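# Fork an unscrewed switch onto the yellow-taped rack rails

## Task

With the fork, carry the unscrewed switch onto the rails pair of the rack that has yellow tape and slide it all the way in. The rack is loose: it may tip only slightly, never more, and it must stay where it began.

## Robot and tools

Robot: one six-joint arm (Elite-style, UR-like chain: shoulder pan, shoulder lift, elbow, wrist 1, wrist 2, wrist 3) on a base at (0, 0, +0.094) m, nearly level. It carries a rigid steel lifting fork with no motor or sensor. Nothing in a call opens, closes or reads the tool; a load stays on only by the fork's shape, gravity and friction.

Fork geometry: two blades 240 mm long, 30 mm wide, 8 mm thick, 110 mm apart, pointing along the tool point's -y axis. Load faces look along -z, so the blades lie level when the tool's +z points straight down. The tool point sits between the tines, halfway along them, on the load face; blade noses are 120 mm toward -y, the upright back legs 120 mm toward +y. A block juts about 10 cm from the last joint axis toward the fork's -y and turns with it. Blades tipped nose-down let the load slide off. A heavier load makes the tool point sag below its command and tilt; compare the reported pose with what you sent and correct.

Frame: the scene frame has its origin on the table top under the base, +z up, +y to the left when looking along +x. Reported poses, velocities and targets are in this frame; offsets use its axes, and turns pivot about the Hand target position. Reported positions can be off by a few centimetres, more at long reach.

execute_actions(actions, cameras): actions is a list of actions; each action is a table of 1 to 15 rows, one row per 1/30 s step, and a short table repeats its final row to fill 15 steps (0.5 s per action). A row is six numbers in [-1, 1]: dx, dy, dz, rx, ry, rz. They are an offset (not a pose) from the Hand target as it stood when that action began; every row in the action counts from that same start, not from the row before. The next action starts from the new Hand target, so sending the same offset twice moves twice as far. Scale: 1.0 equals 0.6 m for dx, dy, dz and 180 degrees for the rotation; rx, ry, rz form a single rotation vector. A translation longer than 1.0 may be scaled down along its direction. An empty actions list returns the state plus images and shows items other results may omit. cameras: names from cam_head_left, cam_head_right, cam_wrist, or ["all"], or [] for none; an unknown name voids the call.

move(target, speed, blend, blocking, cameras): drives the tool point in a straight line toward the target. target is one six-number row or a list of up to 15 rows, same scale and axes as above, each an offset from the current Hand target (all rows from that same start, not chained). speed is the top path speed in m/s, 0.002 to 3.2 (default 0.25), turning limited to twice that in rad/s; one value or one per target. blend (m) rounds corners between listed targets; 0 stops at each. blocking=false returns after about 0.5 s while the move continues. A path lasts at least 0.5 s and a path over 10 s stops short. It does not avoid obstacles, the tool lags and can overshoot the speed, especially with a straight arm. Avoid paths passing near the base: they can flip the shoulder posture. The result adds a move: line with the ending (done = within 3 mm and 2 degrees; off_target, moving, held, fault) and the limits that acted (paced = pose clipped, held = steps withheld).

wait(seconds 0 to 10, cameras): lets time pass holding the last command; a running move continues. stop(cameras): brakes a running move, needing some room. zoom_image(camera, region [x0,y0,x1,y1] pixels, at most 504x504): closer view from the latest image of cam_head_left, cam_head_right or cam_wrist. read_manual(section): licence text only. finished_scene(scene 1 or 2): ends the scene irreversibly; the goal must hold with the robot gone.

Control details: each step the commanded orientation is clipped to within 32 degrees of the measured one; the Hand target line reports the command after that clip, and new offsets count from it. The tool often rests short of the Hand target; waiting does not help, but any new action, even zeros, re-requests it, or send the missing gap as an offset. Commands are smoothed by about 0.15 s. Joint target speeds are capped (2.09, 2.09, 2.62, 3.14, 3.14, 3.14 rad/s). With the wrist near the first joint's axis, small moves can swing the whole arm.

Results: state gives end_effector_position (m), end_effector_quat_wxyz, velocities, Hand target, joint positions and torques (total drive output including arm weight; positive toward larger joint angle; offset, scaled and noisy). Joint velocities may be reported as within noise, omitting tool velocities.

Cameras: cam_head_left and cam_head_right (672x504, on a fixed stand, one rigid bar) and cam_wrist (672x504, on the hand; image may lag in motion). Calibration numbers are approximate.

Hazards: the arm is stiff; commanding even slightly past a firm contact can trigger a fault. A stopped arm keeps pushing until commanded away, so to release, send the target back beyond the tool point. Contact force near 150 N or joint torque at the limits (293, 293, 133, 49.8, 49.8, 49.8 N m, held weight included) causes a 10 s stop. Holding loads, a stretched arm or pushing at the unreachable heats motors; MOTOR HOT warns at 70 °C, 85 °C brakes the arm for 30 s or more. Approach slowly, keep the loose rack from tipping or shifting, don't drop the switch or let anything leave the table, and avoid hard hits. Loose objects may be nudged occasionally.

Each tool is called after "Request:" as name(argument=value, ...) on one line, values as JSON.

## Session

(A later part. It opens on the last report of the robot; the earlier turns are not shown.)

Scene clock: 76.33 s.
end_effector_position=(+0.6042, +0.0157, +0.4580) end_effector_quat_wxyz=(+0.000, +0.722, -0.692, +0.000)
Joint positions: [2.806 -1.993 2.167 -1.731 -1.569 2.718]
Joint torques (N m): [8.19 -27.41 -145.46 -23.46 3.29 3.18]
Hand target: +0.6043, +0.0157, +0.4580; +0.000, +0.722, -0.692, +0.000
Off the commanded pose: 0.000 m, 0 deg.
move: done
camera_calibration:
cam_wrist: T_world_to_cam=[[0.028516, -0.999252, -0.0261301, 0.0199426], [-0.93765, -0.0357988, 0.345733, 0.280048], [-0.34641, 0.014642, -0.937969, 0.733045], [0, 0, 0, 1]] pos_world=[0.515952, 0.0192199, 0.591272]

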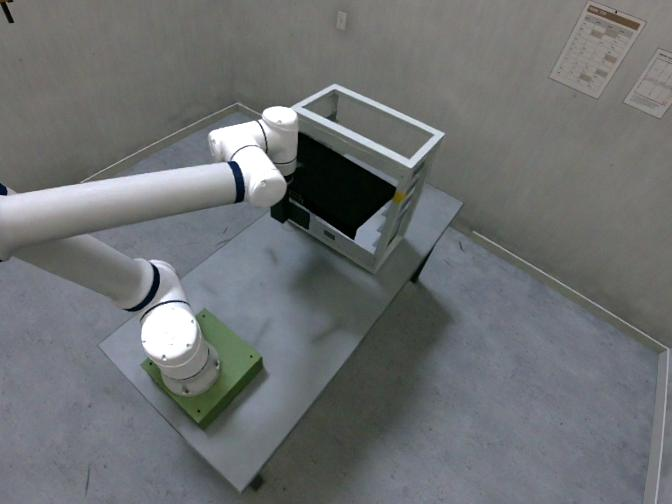

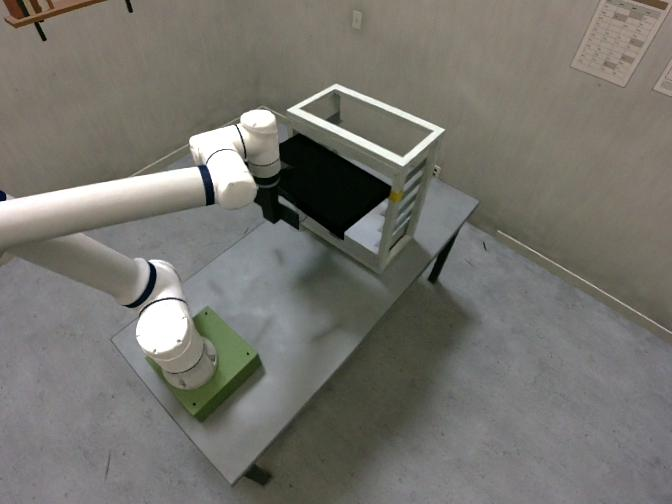

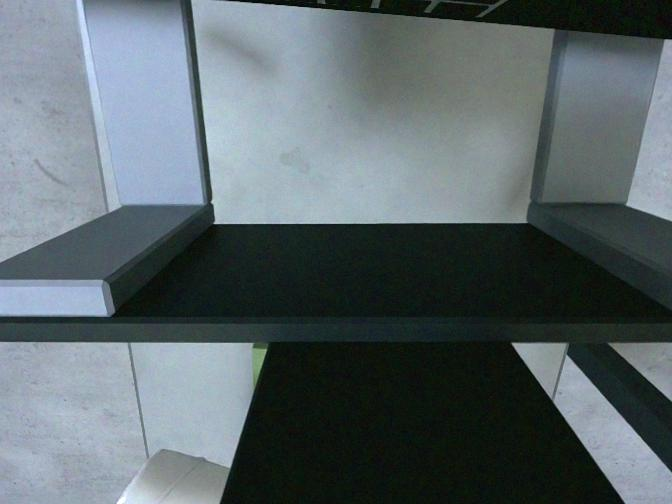

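Request:
move(target=[-0.1,-0.0044,0,0,0,0], speed=0.1, cameras=["all"])

Request:
zoom_image(camera="cam_head_right", region=[260, 90, 400, 230])

Request:
zoom_image(camera="cam_head_left", region=[260, 90, 400, 230])

Scene clock: 81.13 s.
end_effector_position=(+0.5444, +0.0131, +0.4580) end_effector_quat_wxyz=(+0.000, +0.722, -0.692, +0.000)
Joint positions: [2.739 -2.124 2.229 -1.663 -1.57 2.651]
Joint torques (N m): [-22.73 -42.96 -120.44 -17.9 5.28 -2.43]
Hand target: +0.5443, +0.0131, +0.4580; +0.000, +0.722, -0.692, +0.000
Off the commanded pose: 0.000 m, 0 deg.
move: done
camera_calibration:
cam_wrist: T_world_to_cam=[[0.0285143, -0.999252, -0.026133, 0.0190494], [-0.937617, -0.0357996, 0.345821, 0.22391], [-0.346498, 0.0146419, -0.937936, 0.712423], [0, 0, 0, 1]] pos_world=[0.456252, 0.0166199, 0.591272]

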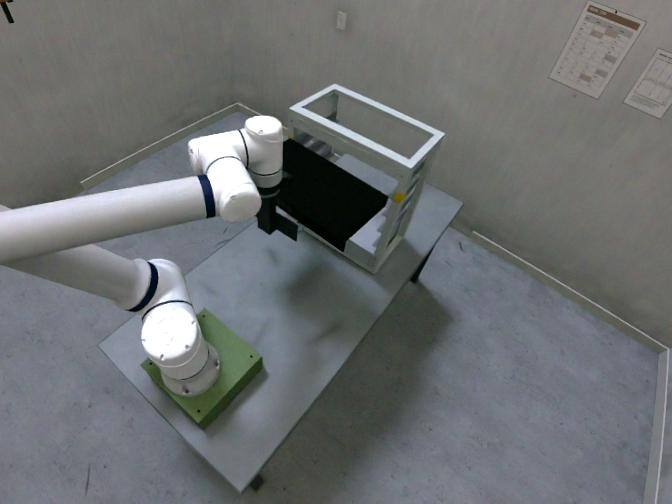

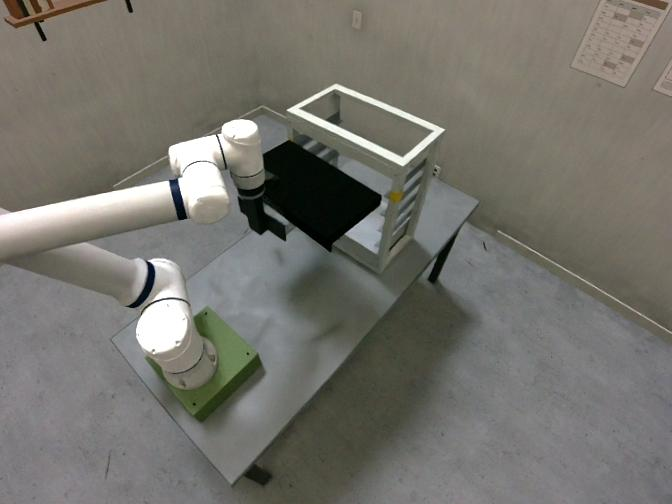

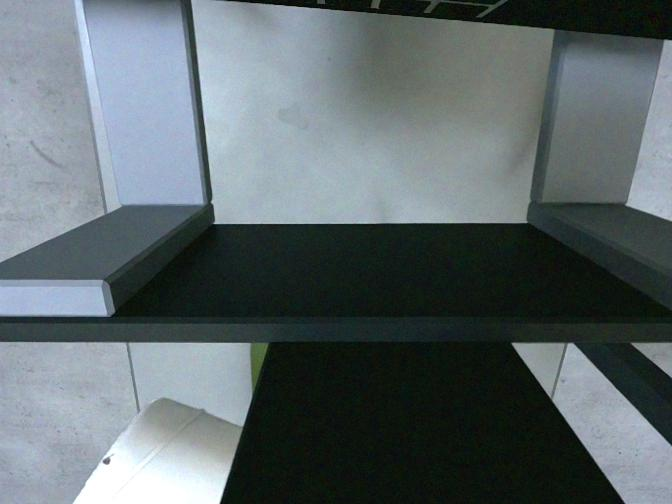

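Scaled by 3.600.

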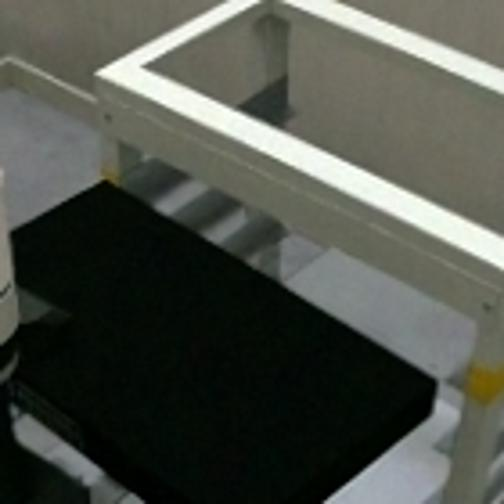

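Scaled by 3.600.

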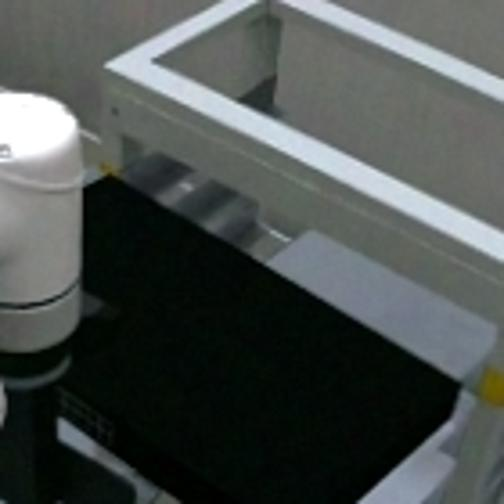

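Request:
move(target=[[0.0,-0.0067,0,0,0,0.0222],[0.08,-0.0032,0,0,0,0.0222],[0.14,-0.0005,0,0,0,0.0222]], speed=[0.08,0.08,0.04], cameras=["all"])

Request:
zoom_image(camera="cam_head_right", region=[260, 90, 420, 250])

Scene clock: 97.00 s.
end_effector_position=(+0.6281, +0.0128, +0.4580) end_effector_quat_wxyz=(+0.000, +0.745, -0.667, +0.000)
Joint positions: [2.799 -1.942 2.138 -1.753 -1.57 2.642]
Joint torques (N m): [10.86 -36.03 -143.35 -22.97 4.86 3.93]
Hand target: +0.6283, +0.0128, +0.4580; +0.000, +0.745, -0.667, +0.000
Off the commanded pose: 0.000 m, 0 deg.
move: done
camera_calibration:
cam_wrist: T_world_to_cam=[[0.0980686, -0.994836, -0.0261514, -0.0274264], [-0.932833, -0.101048, 0.345849, 0.300195], [-0.346706, -0.00952206, -0.937926, 0.741862], [0, 0, 0, 1]] pos_world=[0.539929, 0.0101134, 0.591272]

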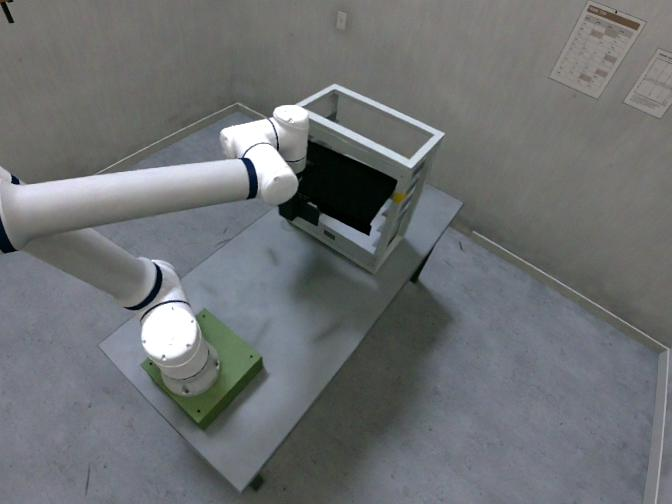

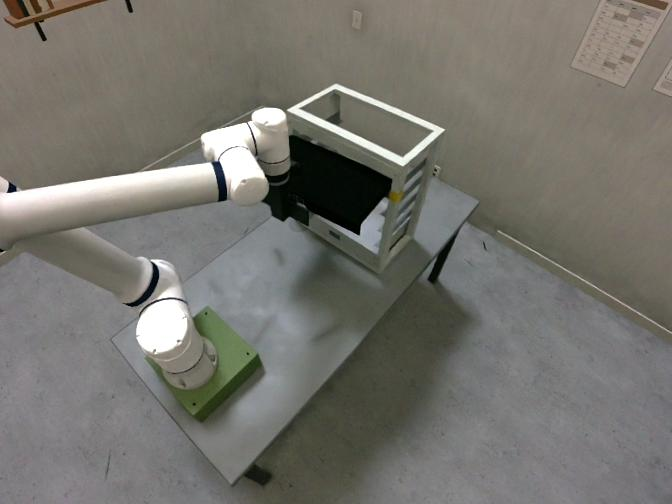

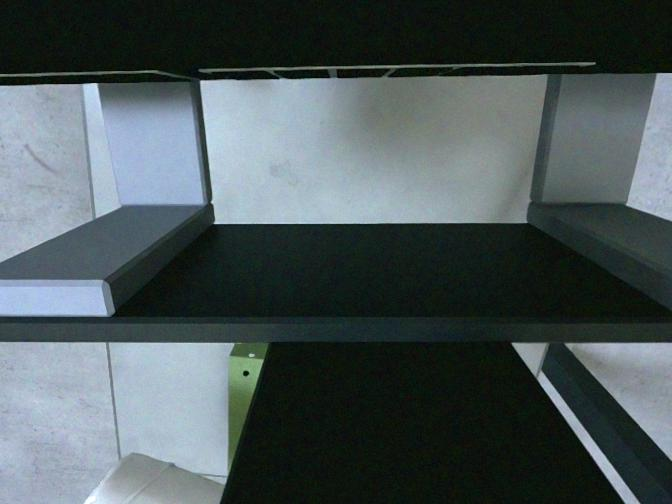

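Scaled by 3.150.

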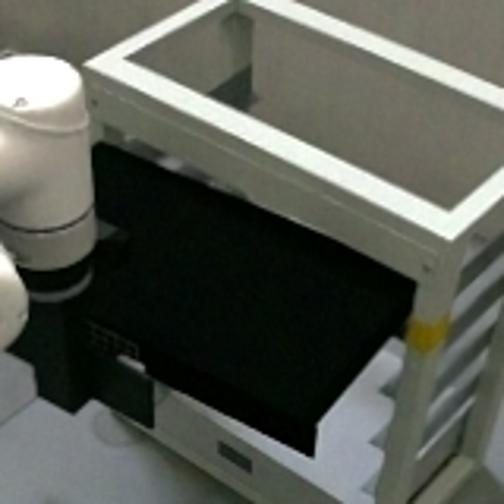

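Request:
move(target=[-0.15,-0.0066,0,0,0,-0.0222], speed=0.1, cameras=["all"])

Request:
zoom_image(camera="cam_head_right", region=[270, 110, 340, 180])

Request:
zoom_image(camera="cam_head_right", region=[340, 160, 410, 230])

Request:
zoom_image(camera="cam_head_left", region=[270, 110, 340, 180])

Request:
zoom_image(camera="cam_head_left", region=[350, 160, 420, 230])

Scene clock: 106.37 s.
end_effector_position=(+0.5385, +0.0088, +0.4580) end_effector_quat_wxyz=(+0.000, +0.722, -0.692, +0.000)
Joint positions: [2.721 -2.138 2.235 -1.655 -1.571 2.633]
Joint torques (N m): [-23.26 -42.48 -119.73 -17.61 5.11 -2.11]
Hand target: +0.5383, +0.0088, +0.4580; +0.000, +0.722, -0.692, +0.000
Off the commanded pose: 0.000 m, 0 deg.
move: done
camera_calibration:
cam_wrist: T_world_to_cam=[[0.0286411, -0.99925, -0.0260735, 0.0148317], [-0.937601, -0.0358985, 0.345855, 0.218105], [-0.346531, 0.0145409, -0.937926, 0.710417], [0, 0, 0, 1]] pos_world=[0.450253, 0.0123201, 0.591272]

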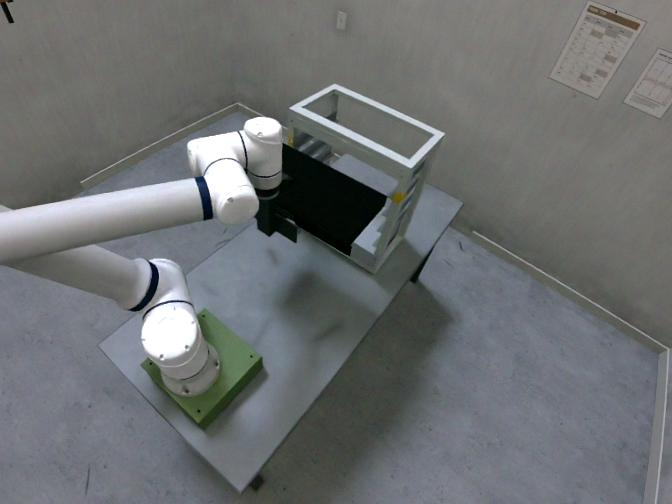

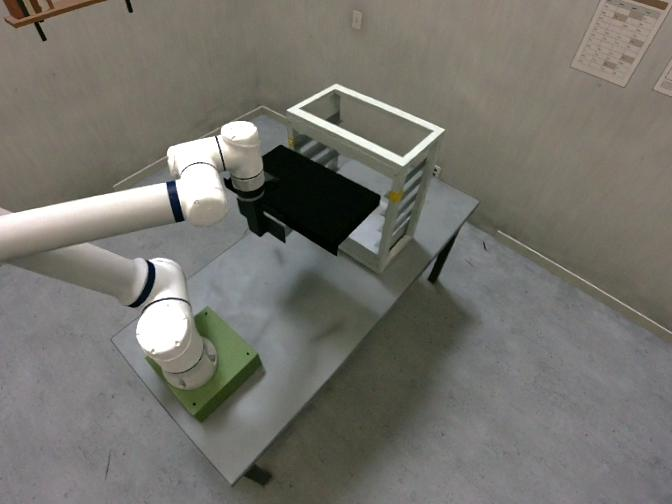

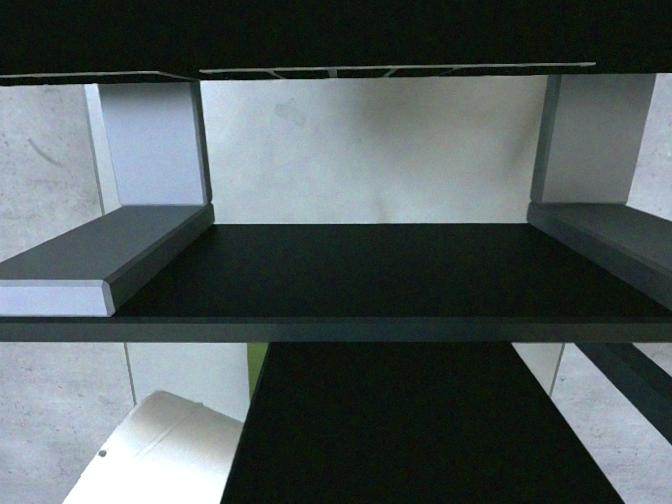

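Scaled by 7.200.

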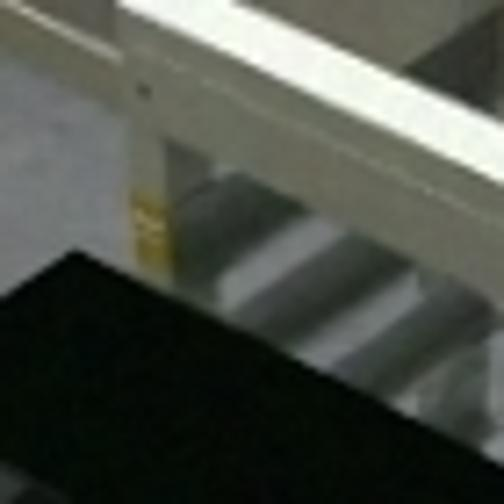

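Scaled by 7.200.

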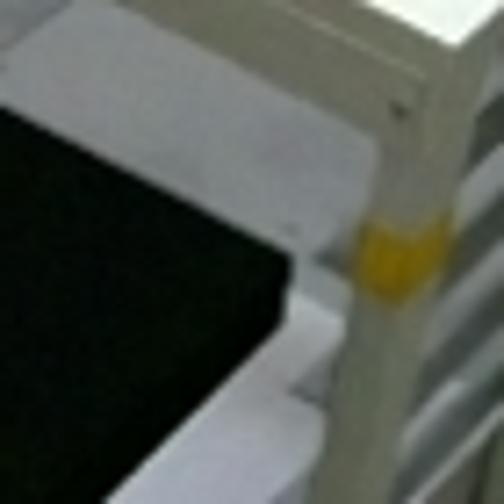

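Scaled by 7.200.

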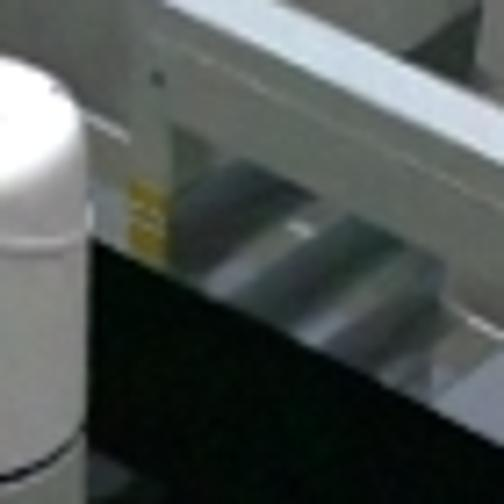

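Scaled by 7.200.

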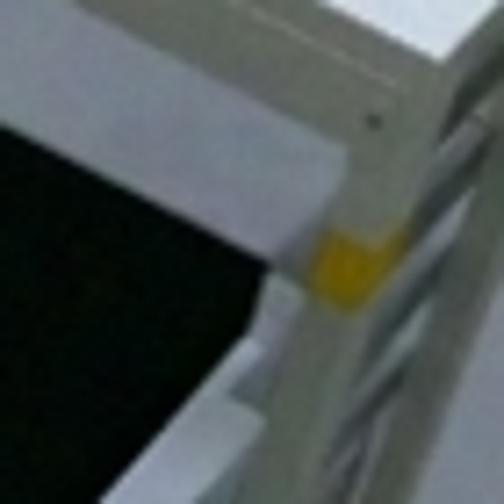

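Request:
move(target=[[0.0,0.0033,0,0,0,0],[0.09,0.0073,0,0,0,0],[0.155,0.0102,0,0,0,0]], speed=[0.08,0.08,0.03], cameras=["cam_head_right","cam_head_left","cam_wrist"])

Request:
zoom_image(camera="cam_head_right", region=[270, 110, 340, 180])

Request:
zoom_image(camera="cam_head_right", region=[340, 160, 410, 230])

Scene clock: 122.80 s.
end_effector_position=(+0.6311, +0.0149, +0.4580) end_effector_quat_wxyz=(+0.000, +0.722, -0.692, +0.000)
Joint positions: [2.827 -1.938 2.135 -1.755 -1.569 2.739]
Joint torques (N m): [8.69 -37.15 -143.02 -22.74 3.46 3.6]
Hand target: +0.6313, +0.0149, +0.4580; +0.000, +0.722, -0.692, +0.000
Off the commanded pose: 0.000 m, 0 deg.
move: done
camera_calibration:
cam_wrist: T_world_to_cam=[[0.0285156, -0.999252, -0.0261335, 0.0183755], [-0.937617, -0.035801, 0.345821, 0.305266], [-0.346498, 0.0146419, -0.937936, 0.742438], [0, 0, 0, 1]] pos_world=[0.542952, 0.0184199, 0.591272]

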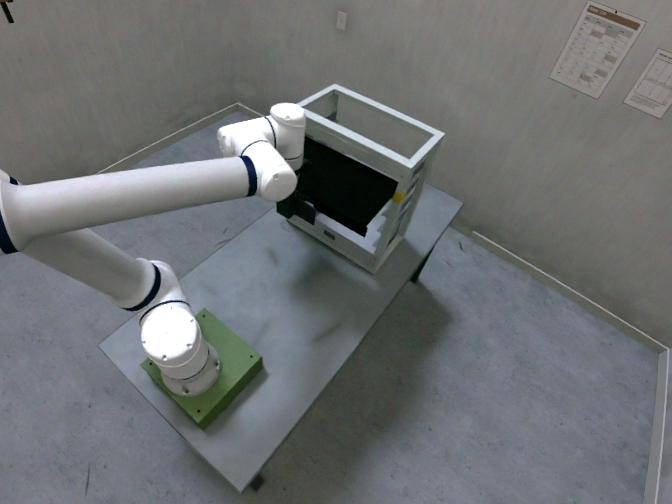

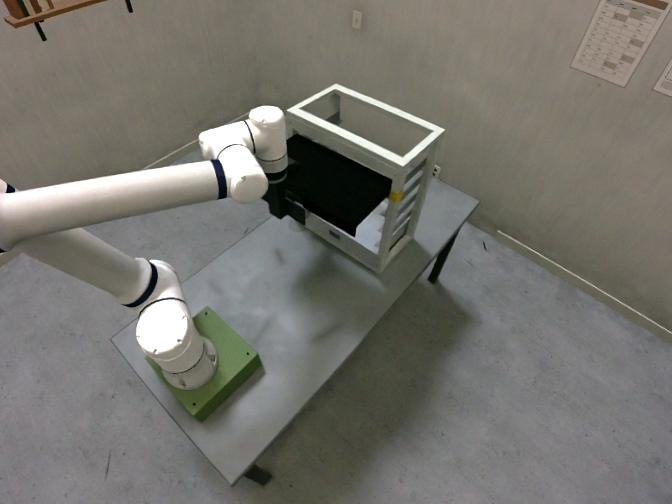

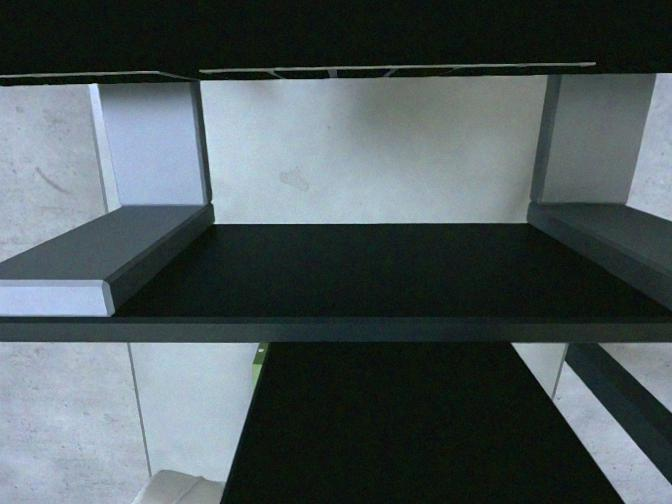

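Scaled by 7.200.

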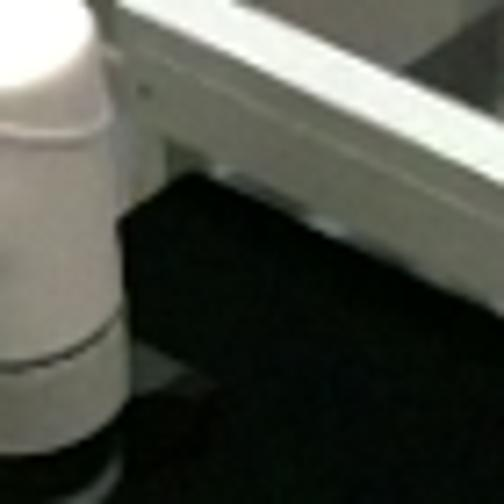

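Scaled by 7.200.

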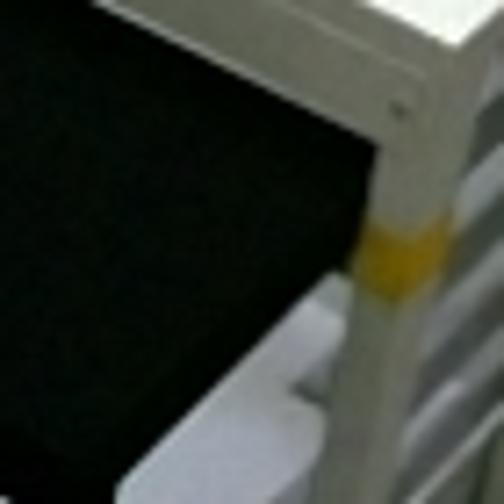

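Request:
move(target=[0.15,0.0066,0,0,0,0], speed=0.07, cameras=["cam_wrist"])

Request:
move(target=[0.125,0.0055,0,0,0,0], speed=0.06, cameras=["cam_wrist","cam_head_left","cam_head_right"])

Request:
zoom_image(camera="cam_head_right", region=[270, 90, 420, 240])

Scene clock: 127.70 s.
end_effector_position=(+0.7211, +0.0189, +0.4580) end_effector_quat_wxyz=(+0.000, +0.722, -0.692, +0.000)
Joint positions: [2.892 -1.764 2.017 -1.81 -1.568 2.804]
Joint torques (N m): [9.42 -58.85 -143.12 -22.97 1.55 3.37]
Hand target: +0.7213, +0.0189, +0.4580; +0.000, +0.722, -0.692, +0.000
Off the commanded pose: 0.000 m, 0 deg.
move: done
camera_calibration:
cam_wrist: T_world_to_cam=[[0.0285156, -0.999252, -0.0261335, 0.0198089], [-0.937617, -0.035801, 0.345821, 0.389701], [-0.346498, 0.0146419, -0.937936, 0.77353], [0, 0, 0, 1]] pos_world=[0.632852, 0.0224199, 0.591272]
Images, in order (width x height): cam_wrist 672x504.

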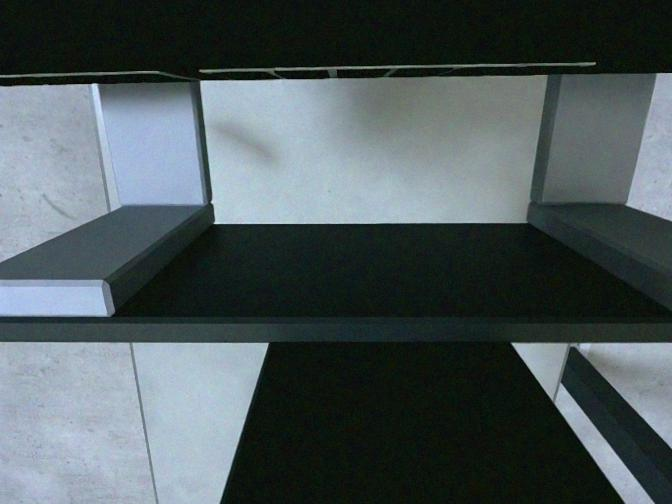

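Scene clock: 129.43 s.
end_effector_position=(+0.7961, +0.0222, +0.4580) end_effector_quat_wxyz=(+0.000, +0.722, -0.692, +0.000)
Joint positions: [2.932 -1.631 1.904 -1.83 -1.568 2.844]
Joint torques (N m): [16.93 -76.2 -142.94 -23.29 4.5 1.26]
Hand target: +0.7963, +0.0222, +0.4580; +0.000, +0.722, -0.692, +0.000
Off the commanded pose: 0.000 m, 0 deg.
move: done
camera_calibration:
cam_wrist: T_world_to_cam=[[0.0285156, -0.999252, -0.0261335, 0.0209649], [-0.937617, -0.035801, 0.345821, 0.460235], [-0.346498, 0.0146419, -0.937936, 0.799503], [0, 0, 0, 1]] pos_world=[0.707952, 0.0257199, 0.591272]

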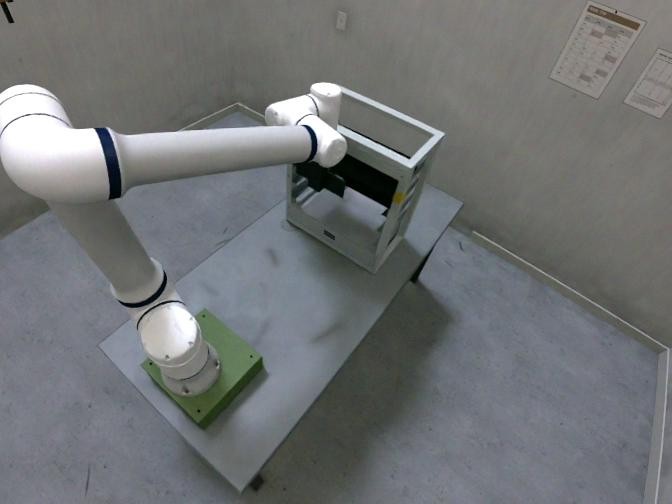

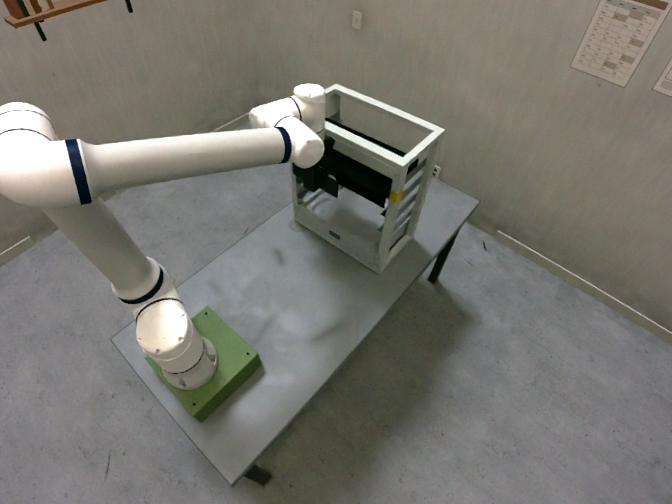

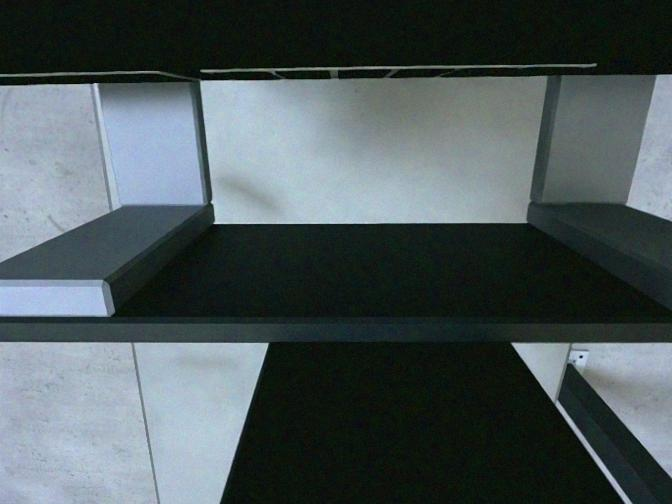

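Scaled by 3.360.

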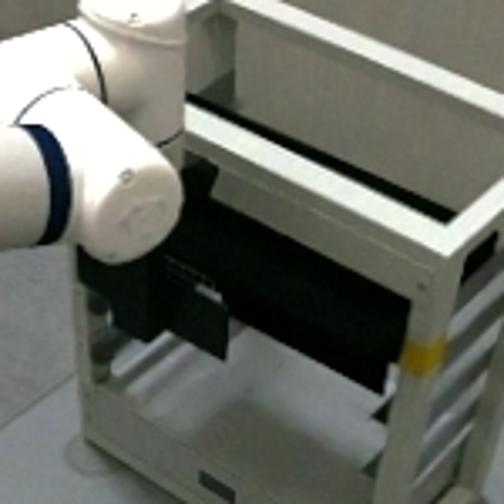

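Request:
move(target=[0,0,-0.038,0,0,0], speed=0.025)

Request:
move(target=[[-0.47,-0.0207,0,0,0,0],[-0.47,-0.0207,0.06,0,0,0]], speed=[0.18,0.12], cameras=["cam_head_left","cam_head_right"])

Request:
zoom_image(camera="cam_head_right", region=[270, 90, 420, 240])

Scene clock: 133.20 s.
end_effector_position=(+0.7963, +0.0222, +0.4354) end_effector_quat_wxyz=(+0.000, +0.722, -0.692, +0.000)
Joint positions: [2.932 -1.619 1.934 -1.873 -1.568 2.844]
Joint torques (N m): [9.2 -44.78 -74.58 -10.54 -1.75 2.8]
Hand target: +0.7963, +0.0222, +0.4352; +0.000, +0.722, -0.692, +0.000
Off the commanded pose: 0.000 m, 0 deg.
move: done

Scene clock: 136.17 s.
end_effector_position=(+0.5143, +0.0098, +0.4710) end_effector_quat_wxyz=(+0.000, +0.722, -0.692, +0.000)
Joint positions: [2.691 -2.195 2.234 -1.596 -1.571 2.603]
Joint torques (N m): [-20.89 -16.49 -101.89 -5.45 0.33 -2.3]
Hand target: +0.5143, +0.0098, +0.4712; +0.000, +0.722, -0.692, +0.000
Off the commanded pose: 0.000 m, 0 deg.
move: done
Images, in order (width x height): cam_head_left 672x504, cam_head_right 672x504.

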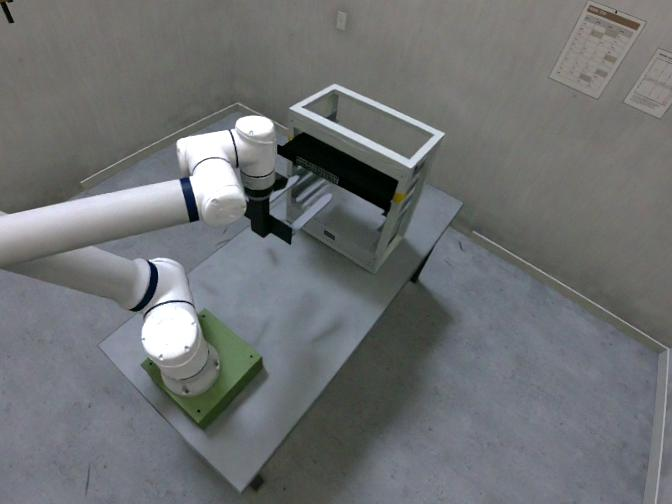

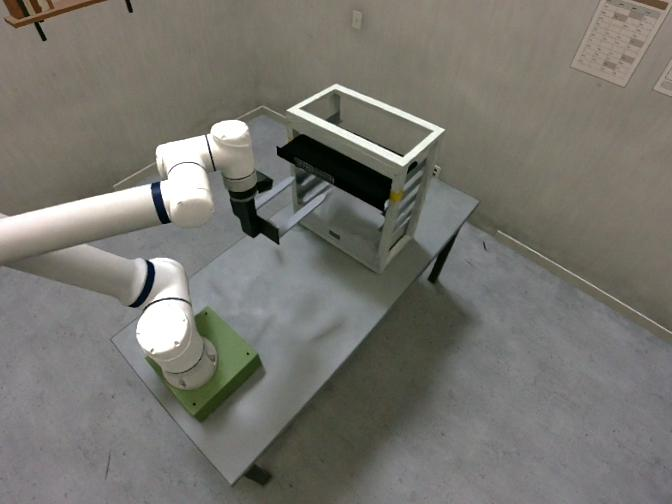

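Scaled by 3.360.

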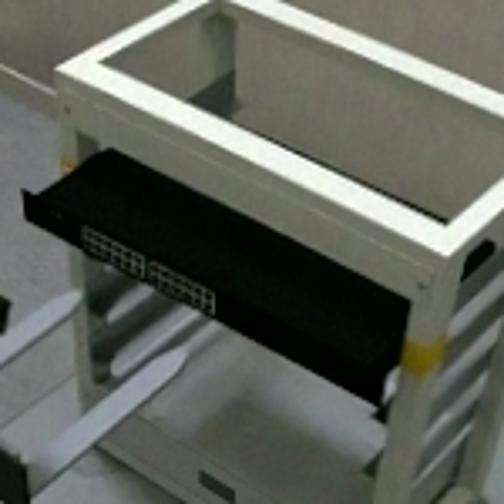

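Request:
move(target=[[0.11,0.0048,0,0,0,0],[0.22,0.0097,0,0,0,0]], speed=[0.12,0.04], blend=0.005, cameras=["cam_head_right","cam_head_left"])

Request:
zoom_image(camera="cam_head_right", region=[280, 100, 420, 240])

Request:
zoom_image(camera="cam_head_left", region=[280, 100, 420, 240])

Scene clock: 143.00 s.
end_effector_position=(+0.6461, +0.0156, +0.4712) end_effector_quat_wxyz=(+0.000, +0.722, -0.692, +0.000)
Joint positions: [2.839 -1.912 2.096 -1.741 -1.569 2.751]
Joint torques (N m): [10.8 -14.29 -114.13 -16.96 3.15 3.33]
Hand target: +0.6463, +0.0156, +0.4712; +0.000, +0.722, -0.692, +0.000
Off the commanded pose: 0.000 m, 0 deg.
move: done
Images, in order (width x height): cam_head_left 672x504, cam_head_right 672x504.

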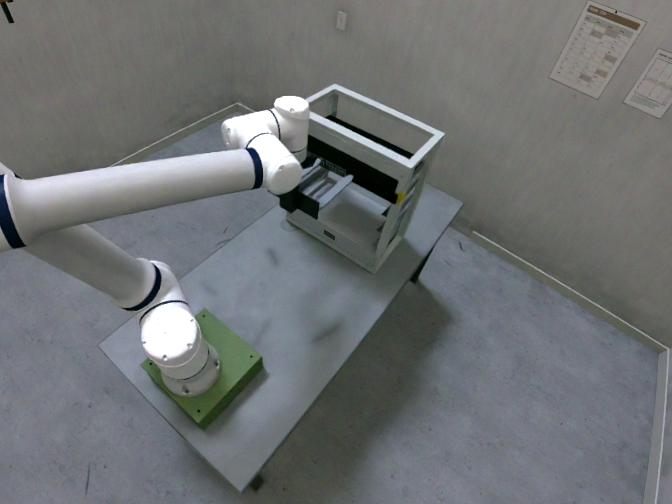

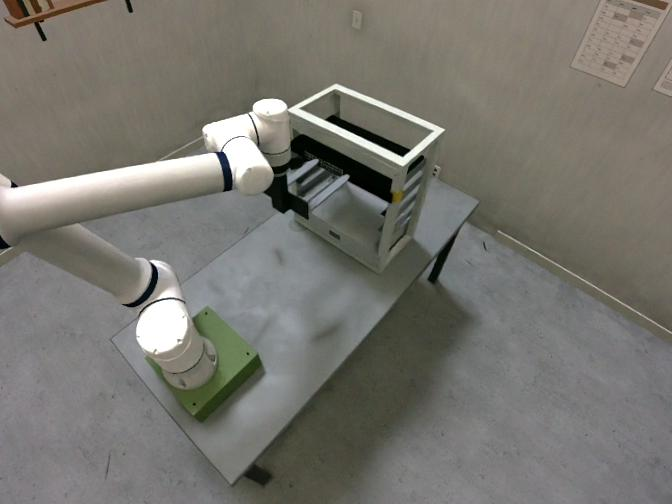

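Scaled by 3.600.

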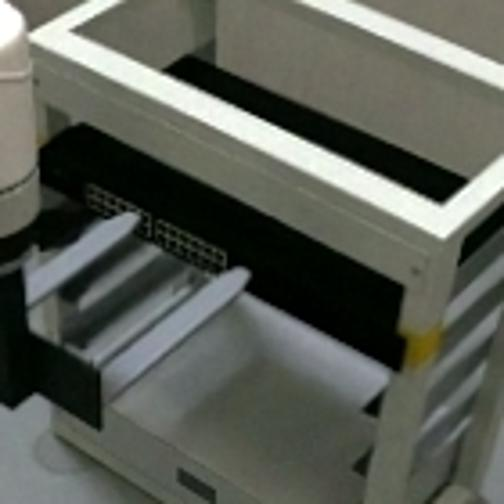

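Scaled by 3.600.

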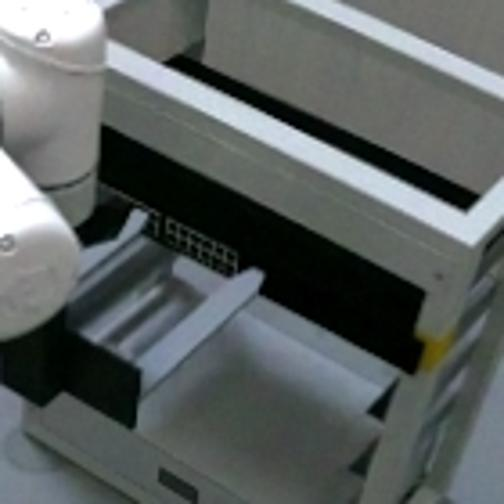

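Request:
move(target=[0.0133,0.0006,0,0,0,0], speed=0.02)

Request:
move(target=[0.005,0.0002,0,0,0,0], speed=0.01, cameras=["cam_head_right","cam_head_left"])

Request:
zoom_image(camera="cam_head_right", region=[280, 100, 420, 240])

Request:
zoom_image(camera="cam_head_right", region=[370, 170, 420, 220])

Scene clock: 146.97 s.
end_effector_position=(+0.6541, +0.0159, +0.4712) end_effector_quat_wxyz=(+0.000, +0.722, -0.692, +0.000)
Joint positions: [2.846 -1.896 2.086 -1.747 -1.569 2.758]
Joint torques (N m): [13.02 -13.47 -112.09 -16.61 4.36 2.5]
Hand target: +0.6543, +0.0160, +0.4712; +0.000, +0.722, -0.692, +0.000
Off the commanded pose: 0.000 m, 0 deg.
move: done

Scene clock: 147.67 s.
end_effector_position=(+0.6571, +0.0161, +0.4712) end_effector_quat_wxyz=(+0.000, +0.722, -0.692, +0.000)
Joint positions: [2.848 -1.89 2.082 -1.749 -1.569 2.76]
Joint torques (N m): [12.16 -12.47 -113 -16.91 4.82 1.82]
Hand target: +0.6573, +0.0161, +0.4712; +0.000, +0.722, -0.692, +0.000
Off the commanded pose: 0.000 m, 0 deg.
move: done
Images, in order (width x height): cam_head_left 672x504, cam_head_right 672x504.

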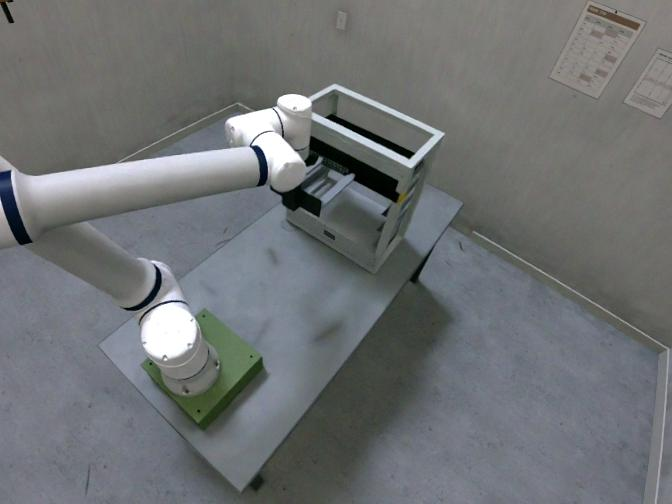

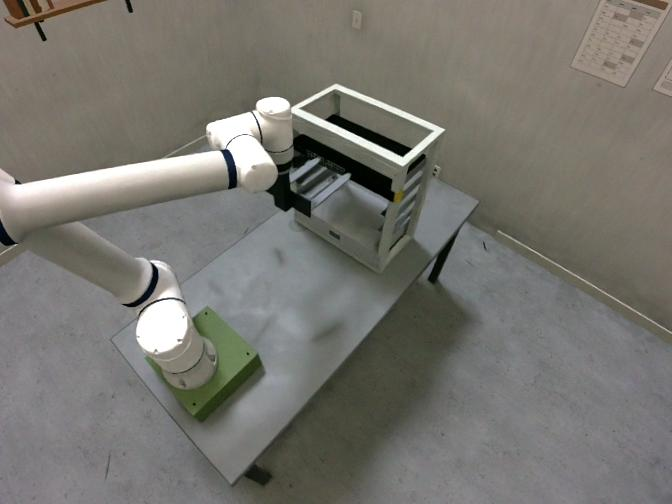

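Scaled by 3.600.

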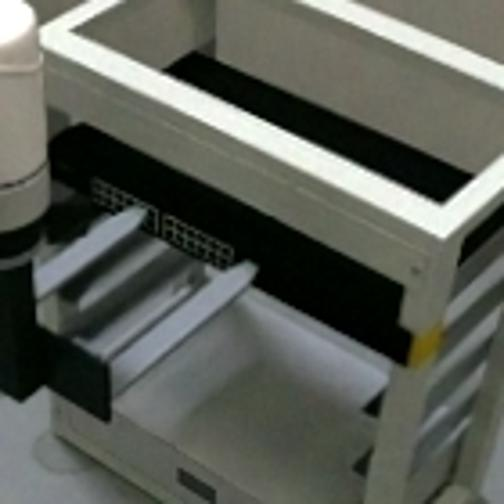

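Scaled by 10.080.

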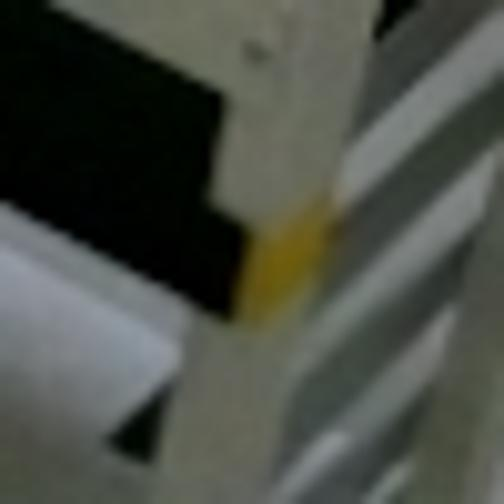

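Request:
move(target=[0.005,0.0002,0,0,0,0], speed=0.01)

Request:
move(target=[0.0035,0.0002,0,0,0,0], speed=0.01, cameras=["cam_head_right","cam_head_left"])

Request:
zoom_image(camera="cam_head_right", region=[370, 170, 420, 220])

Scene clock: 150.80 s.
end_effector_position=(+0.6601, +0.0162, +0.4712) end_effector_quat_wxyz=(+0.000, +0.722, -0.692, +0.000)
Joint positions: [2.85 -1.884 2.079 -1.751 -1.569 2.762]
Joint torques (N m): [11.64 -10.96 -112.09 -17.69 4.54 1.52]
Hand target: +0.6603, +0.0162, +0.4712; +0.000, +0.722, -0.692, +0.000
Off the commanded pose: 0.000 m, 0 deg.
move: done

Scene clock: 151.50 s.
end_effector_position=(+0.6623, +0.0163, +0.4712) end_effector_quat_wxyz=(+0.000, +0.722, -0.692, +0.000)
Joint positions: [2.852 -1.88 2.076 -1.753 -1.569 2.764]
Joint torques (N m): [9.17 -3.77 -111.35 -19.83 4.9 1.46]
Hand target: +0.6624, +0.0163, +0.4712; +0.000, +0.722, -0.692, +0.000
Off the commanded pose: 0.000 m, 0 deg.
move: done
Images, in order (width x height): cam_head_left 672x504, cam_head_right 672x504.

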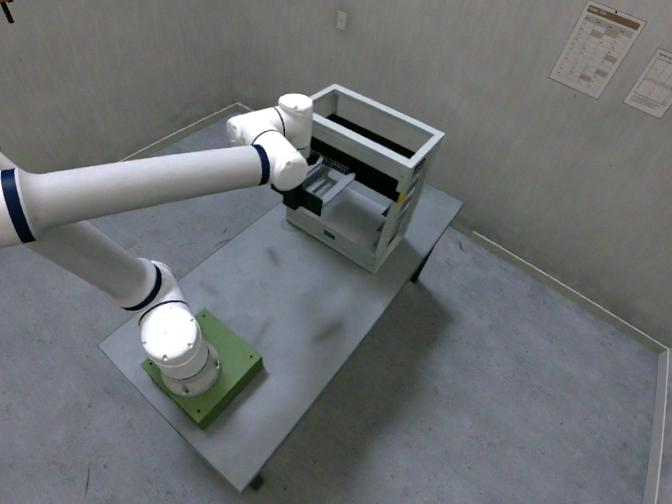

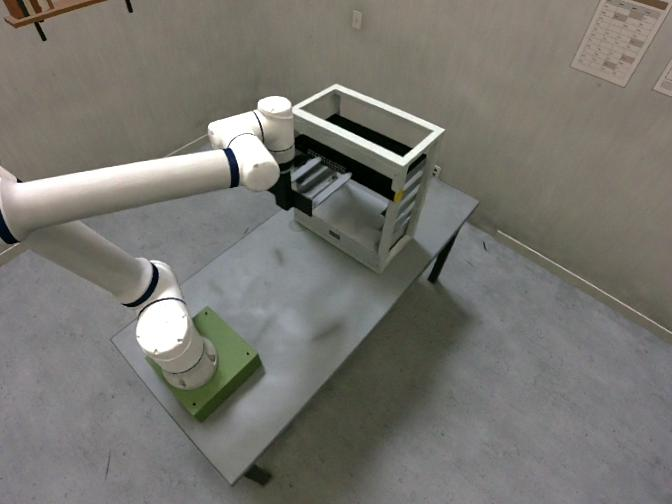

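Scaled by 10.080.

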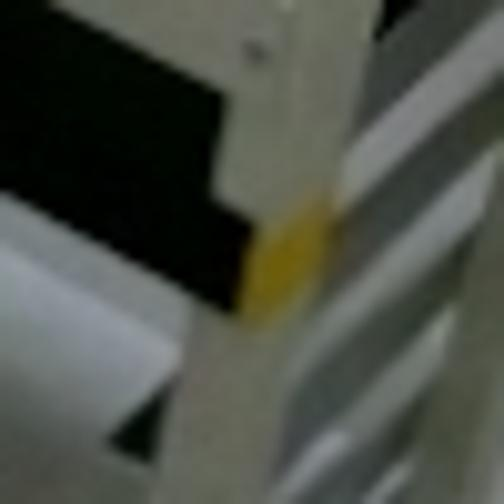

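Request:
move(target=[0.0025,0.0001,0,0,0,0], speed=0.01)

Scene clock: 153.53 s.
end_effector_position=(+0.6638, +0.0164, +0.4712) end_effector_quat_wxyz=(+0.000, +0.722, -0.692, +0.000)
Joint positions: [2.853 -1.877 2.074 -1.754 -1.569 2.765]
Joint torques (N m): [11.29 -4.47 -113.64 -20.35 5.24 0.91]
Hand target: +0.6639, +0.0164, +0.4712; +0.000, +0.722, -0.692, +0.000
Off the commanded pose: 0.000 m, 0 deg.
move: done

Request:
move(target=[0.0022,0.0001,0,0,0,0], speed=0.01)

Request:
zoom_image(camera="cam_head_right", region=[280, 120, 340, 180])

Scene clock: 157.57 s.
end_effector_position=(+0.6651, +0.0164, +0.4711) end_effector_quat_wxyz=(+0.000, +0.722, -0.692, +0.000)
Joint positions: [2.854 -1.875 2.072 -1.755 -1.569 2.766]
Joint torques (N m): [12.05 13.25 -121.51 -27.56 5.67 -1.85]
Hand target: +0.6652, +0.0164, +0.4712; +0.000, +0.722, -0.692, +0.000
Off the commanded pose: 0.000 m, 0 deg.
move: done

Scaled by 8.400.
This view is cut from an older image: the scene may have changed since it was taken.

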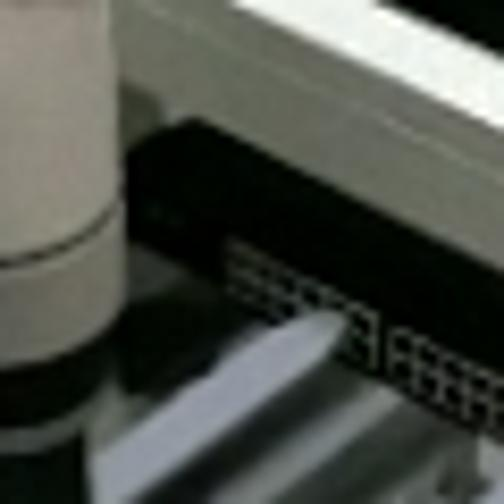

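Request:
move(target=[-0.2,-0.0088,0,0,0,0], speed=0.2, cameras=["cam_head_right","cam_head_left"])

Request:
zoom_image(camera="cam_head_right", region=[280, 90, 420, 230])

Request:
zoom_image(camera="cam_head_left", region=[280, 90, 420, 230])

Scene clock: 161.60 s.
end_effector_position=(+0.5454, +0.0112, +0.4712) end_effector_quat_wxyz=(+0.000, +0.722, -0.692, +0.000)
Joint positions: [2.736 -2.124 2.206 -1.639 -1.571 2.648]
Joint torques (N m): [-21.48 -22.01 -76.9 -5.53 2.11 -2.47]
Hand target: +0.5452, +0.0112, +0.4712; +0.000, +0.722, -0.692, +0.000
Off the commanded pose: 0.000 m, 0 deg.
move: done
Images, in order (width x height): cam_head_left 672x504, cam_head_right 672x504.

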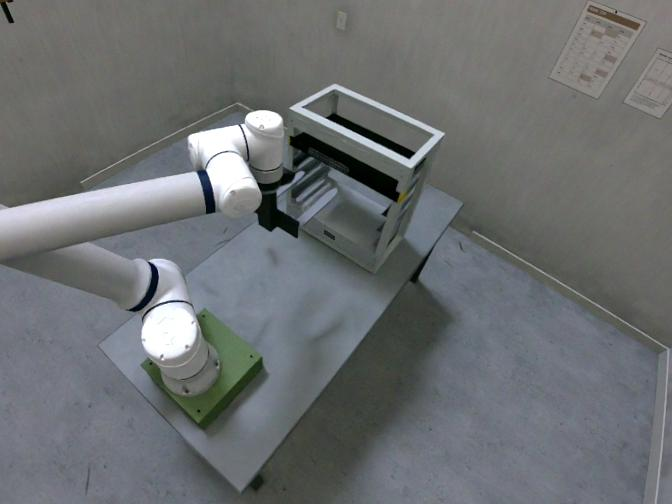

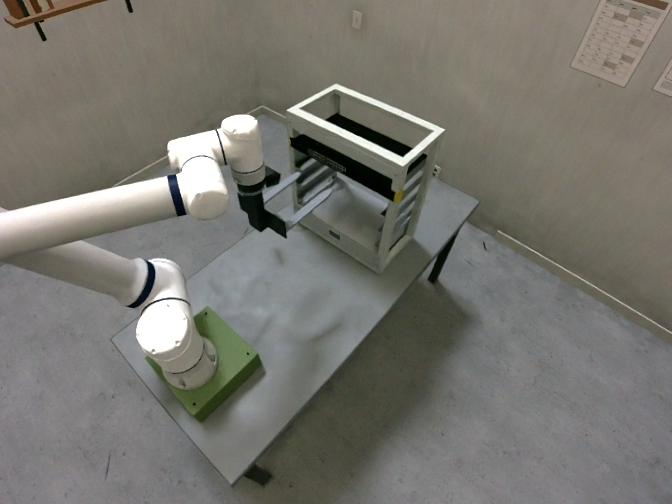

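Scaled by 3.600.

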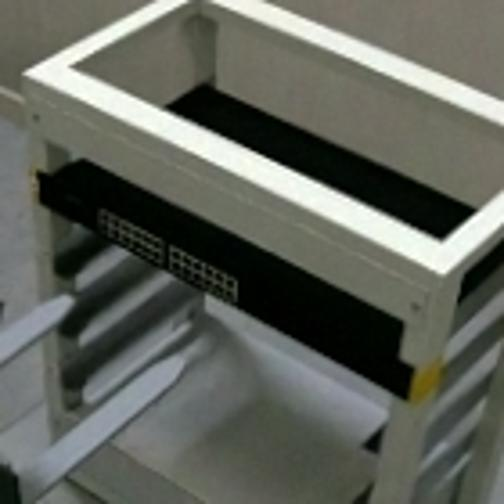

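Scaled by 3.600.

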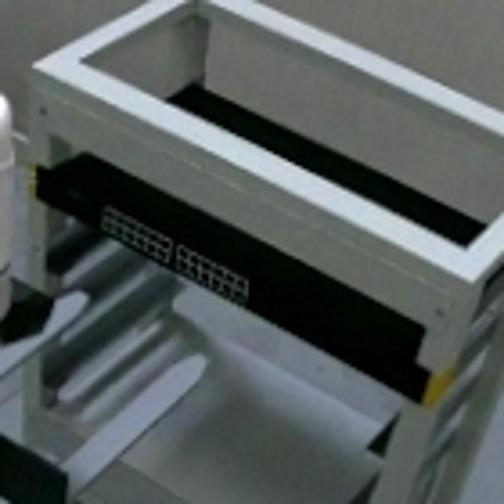

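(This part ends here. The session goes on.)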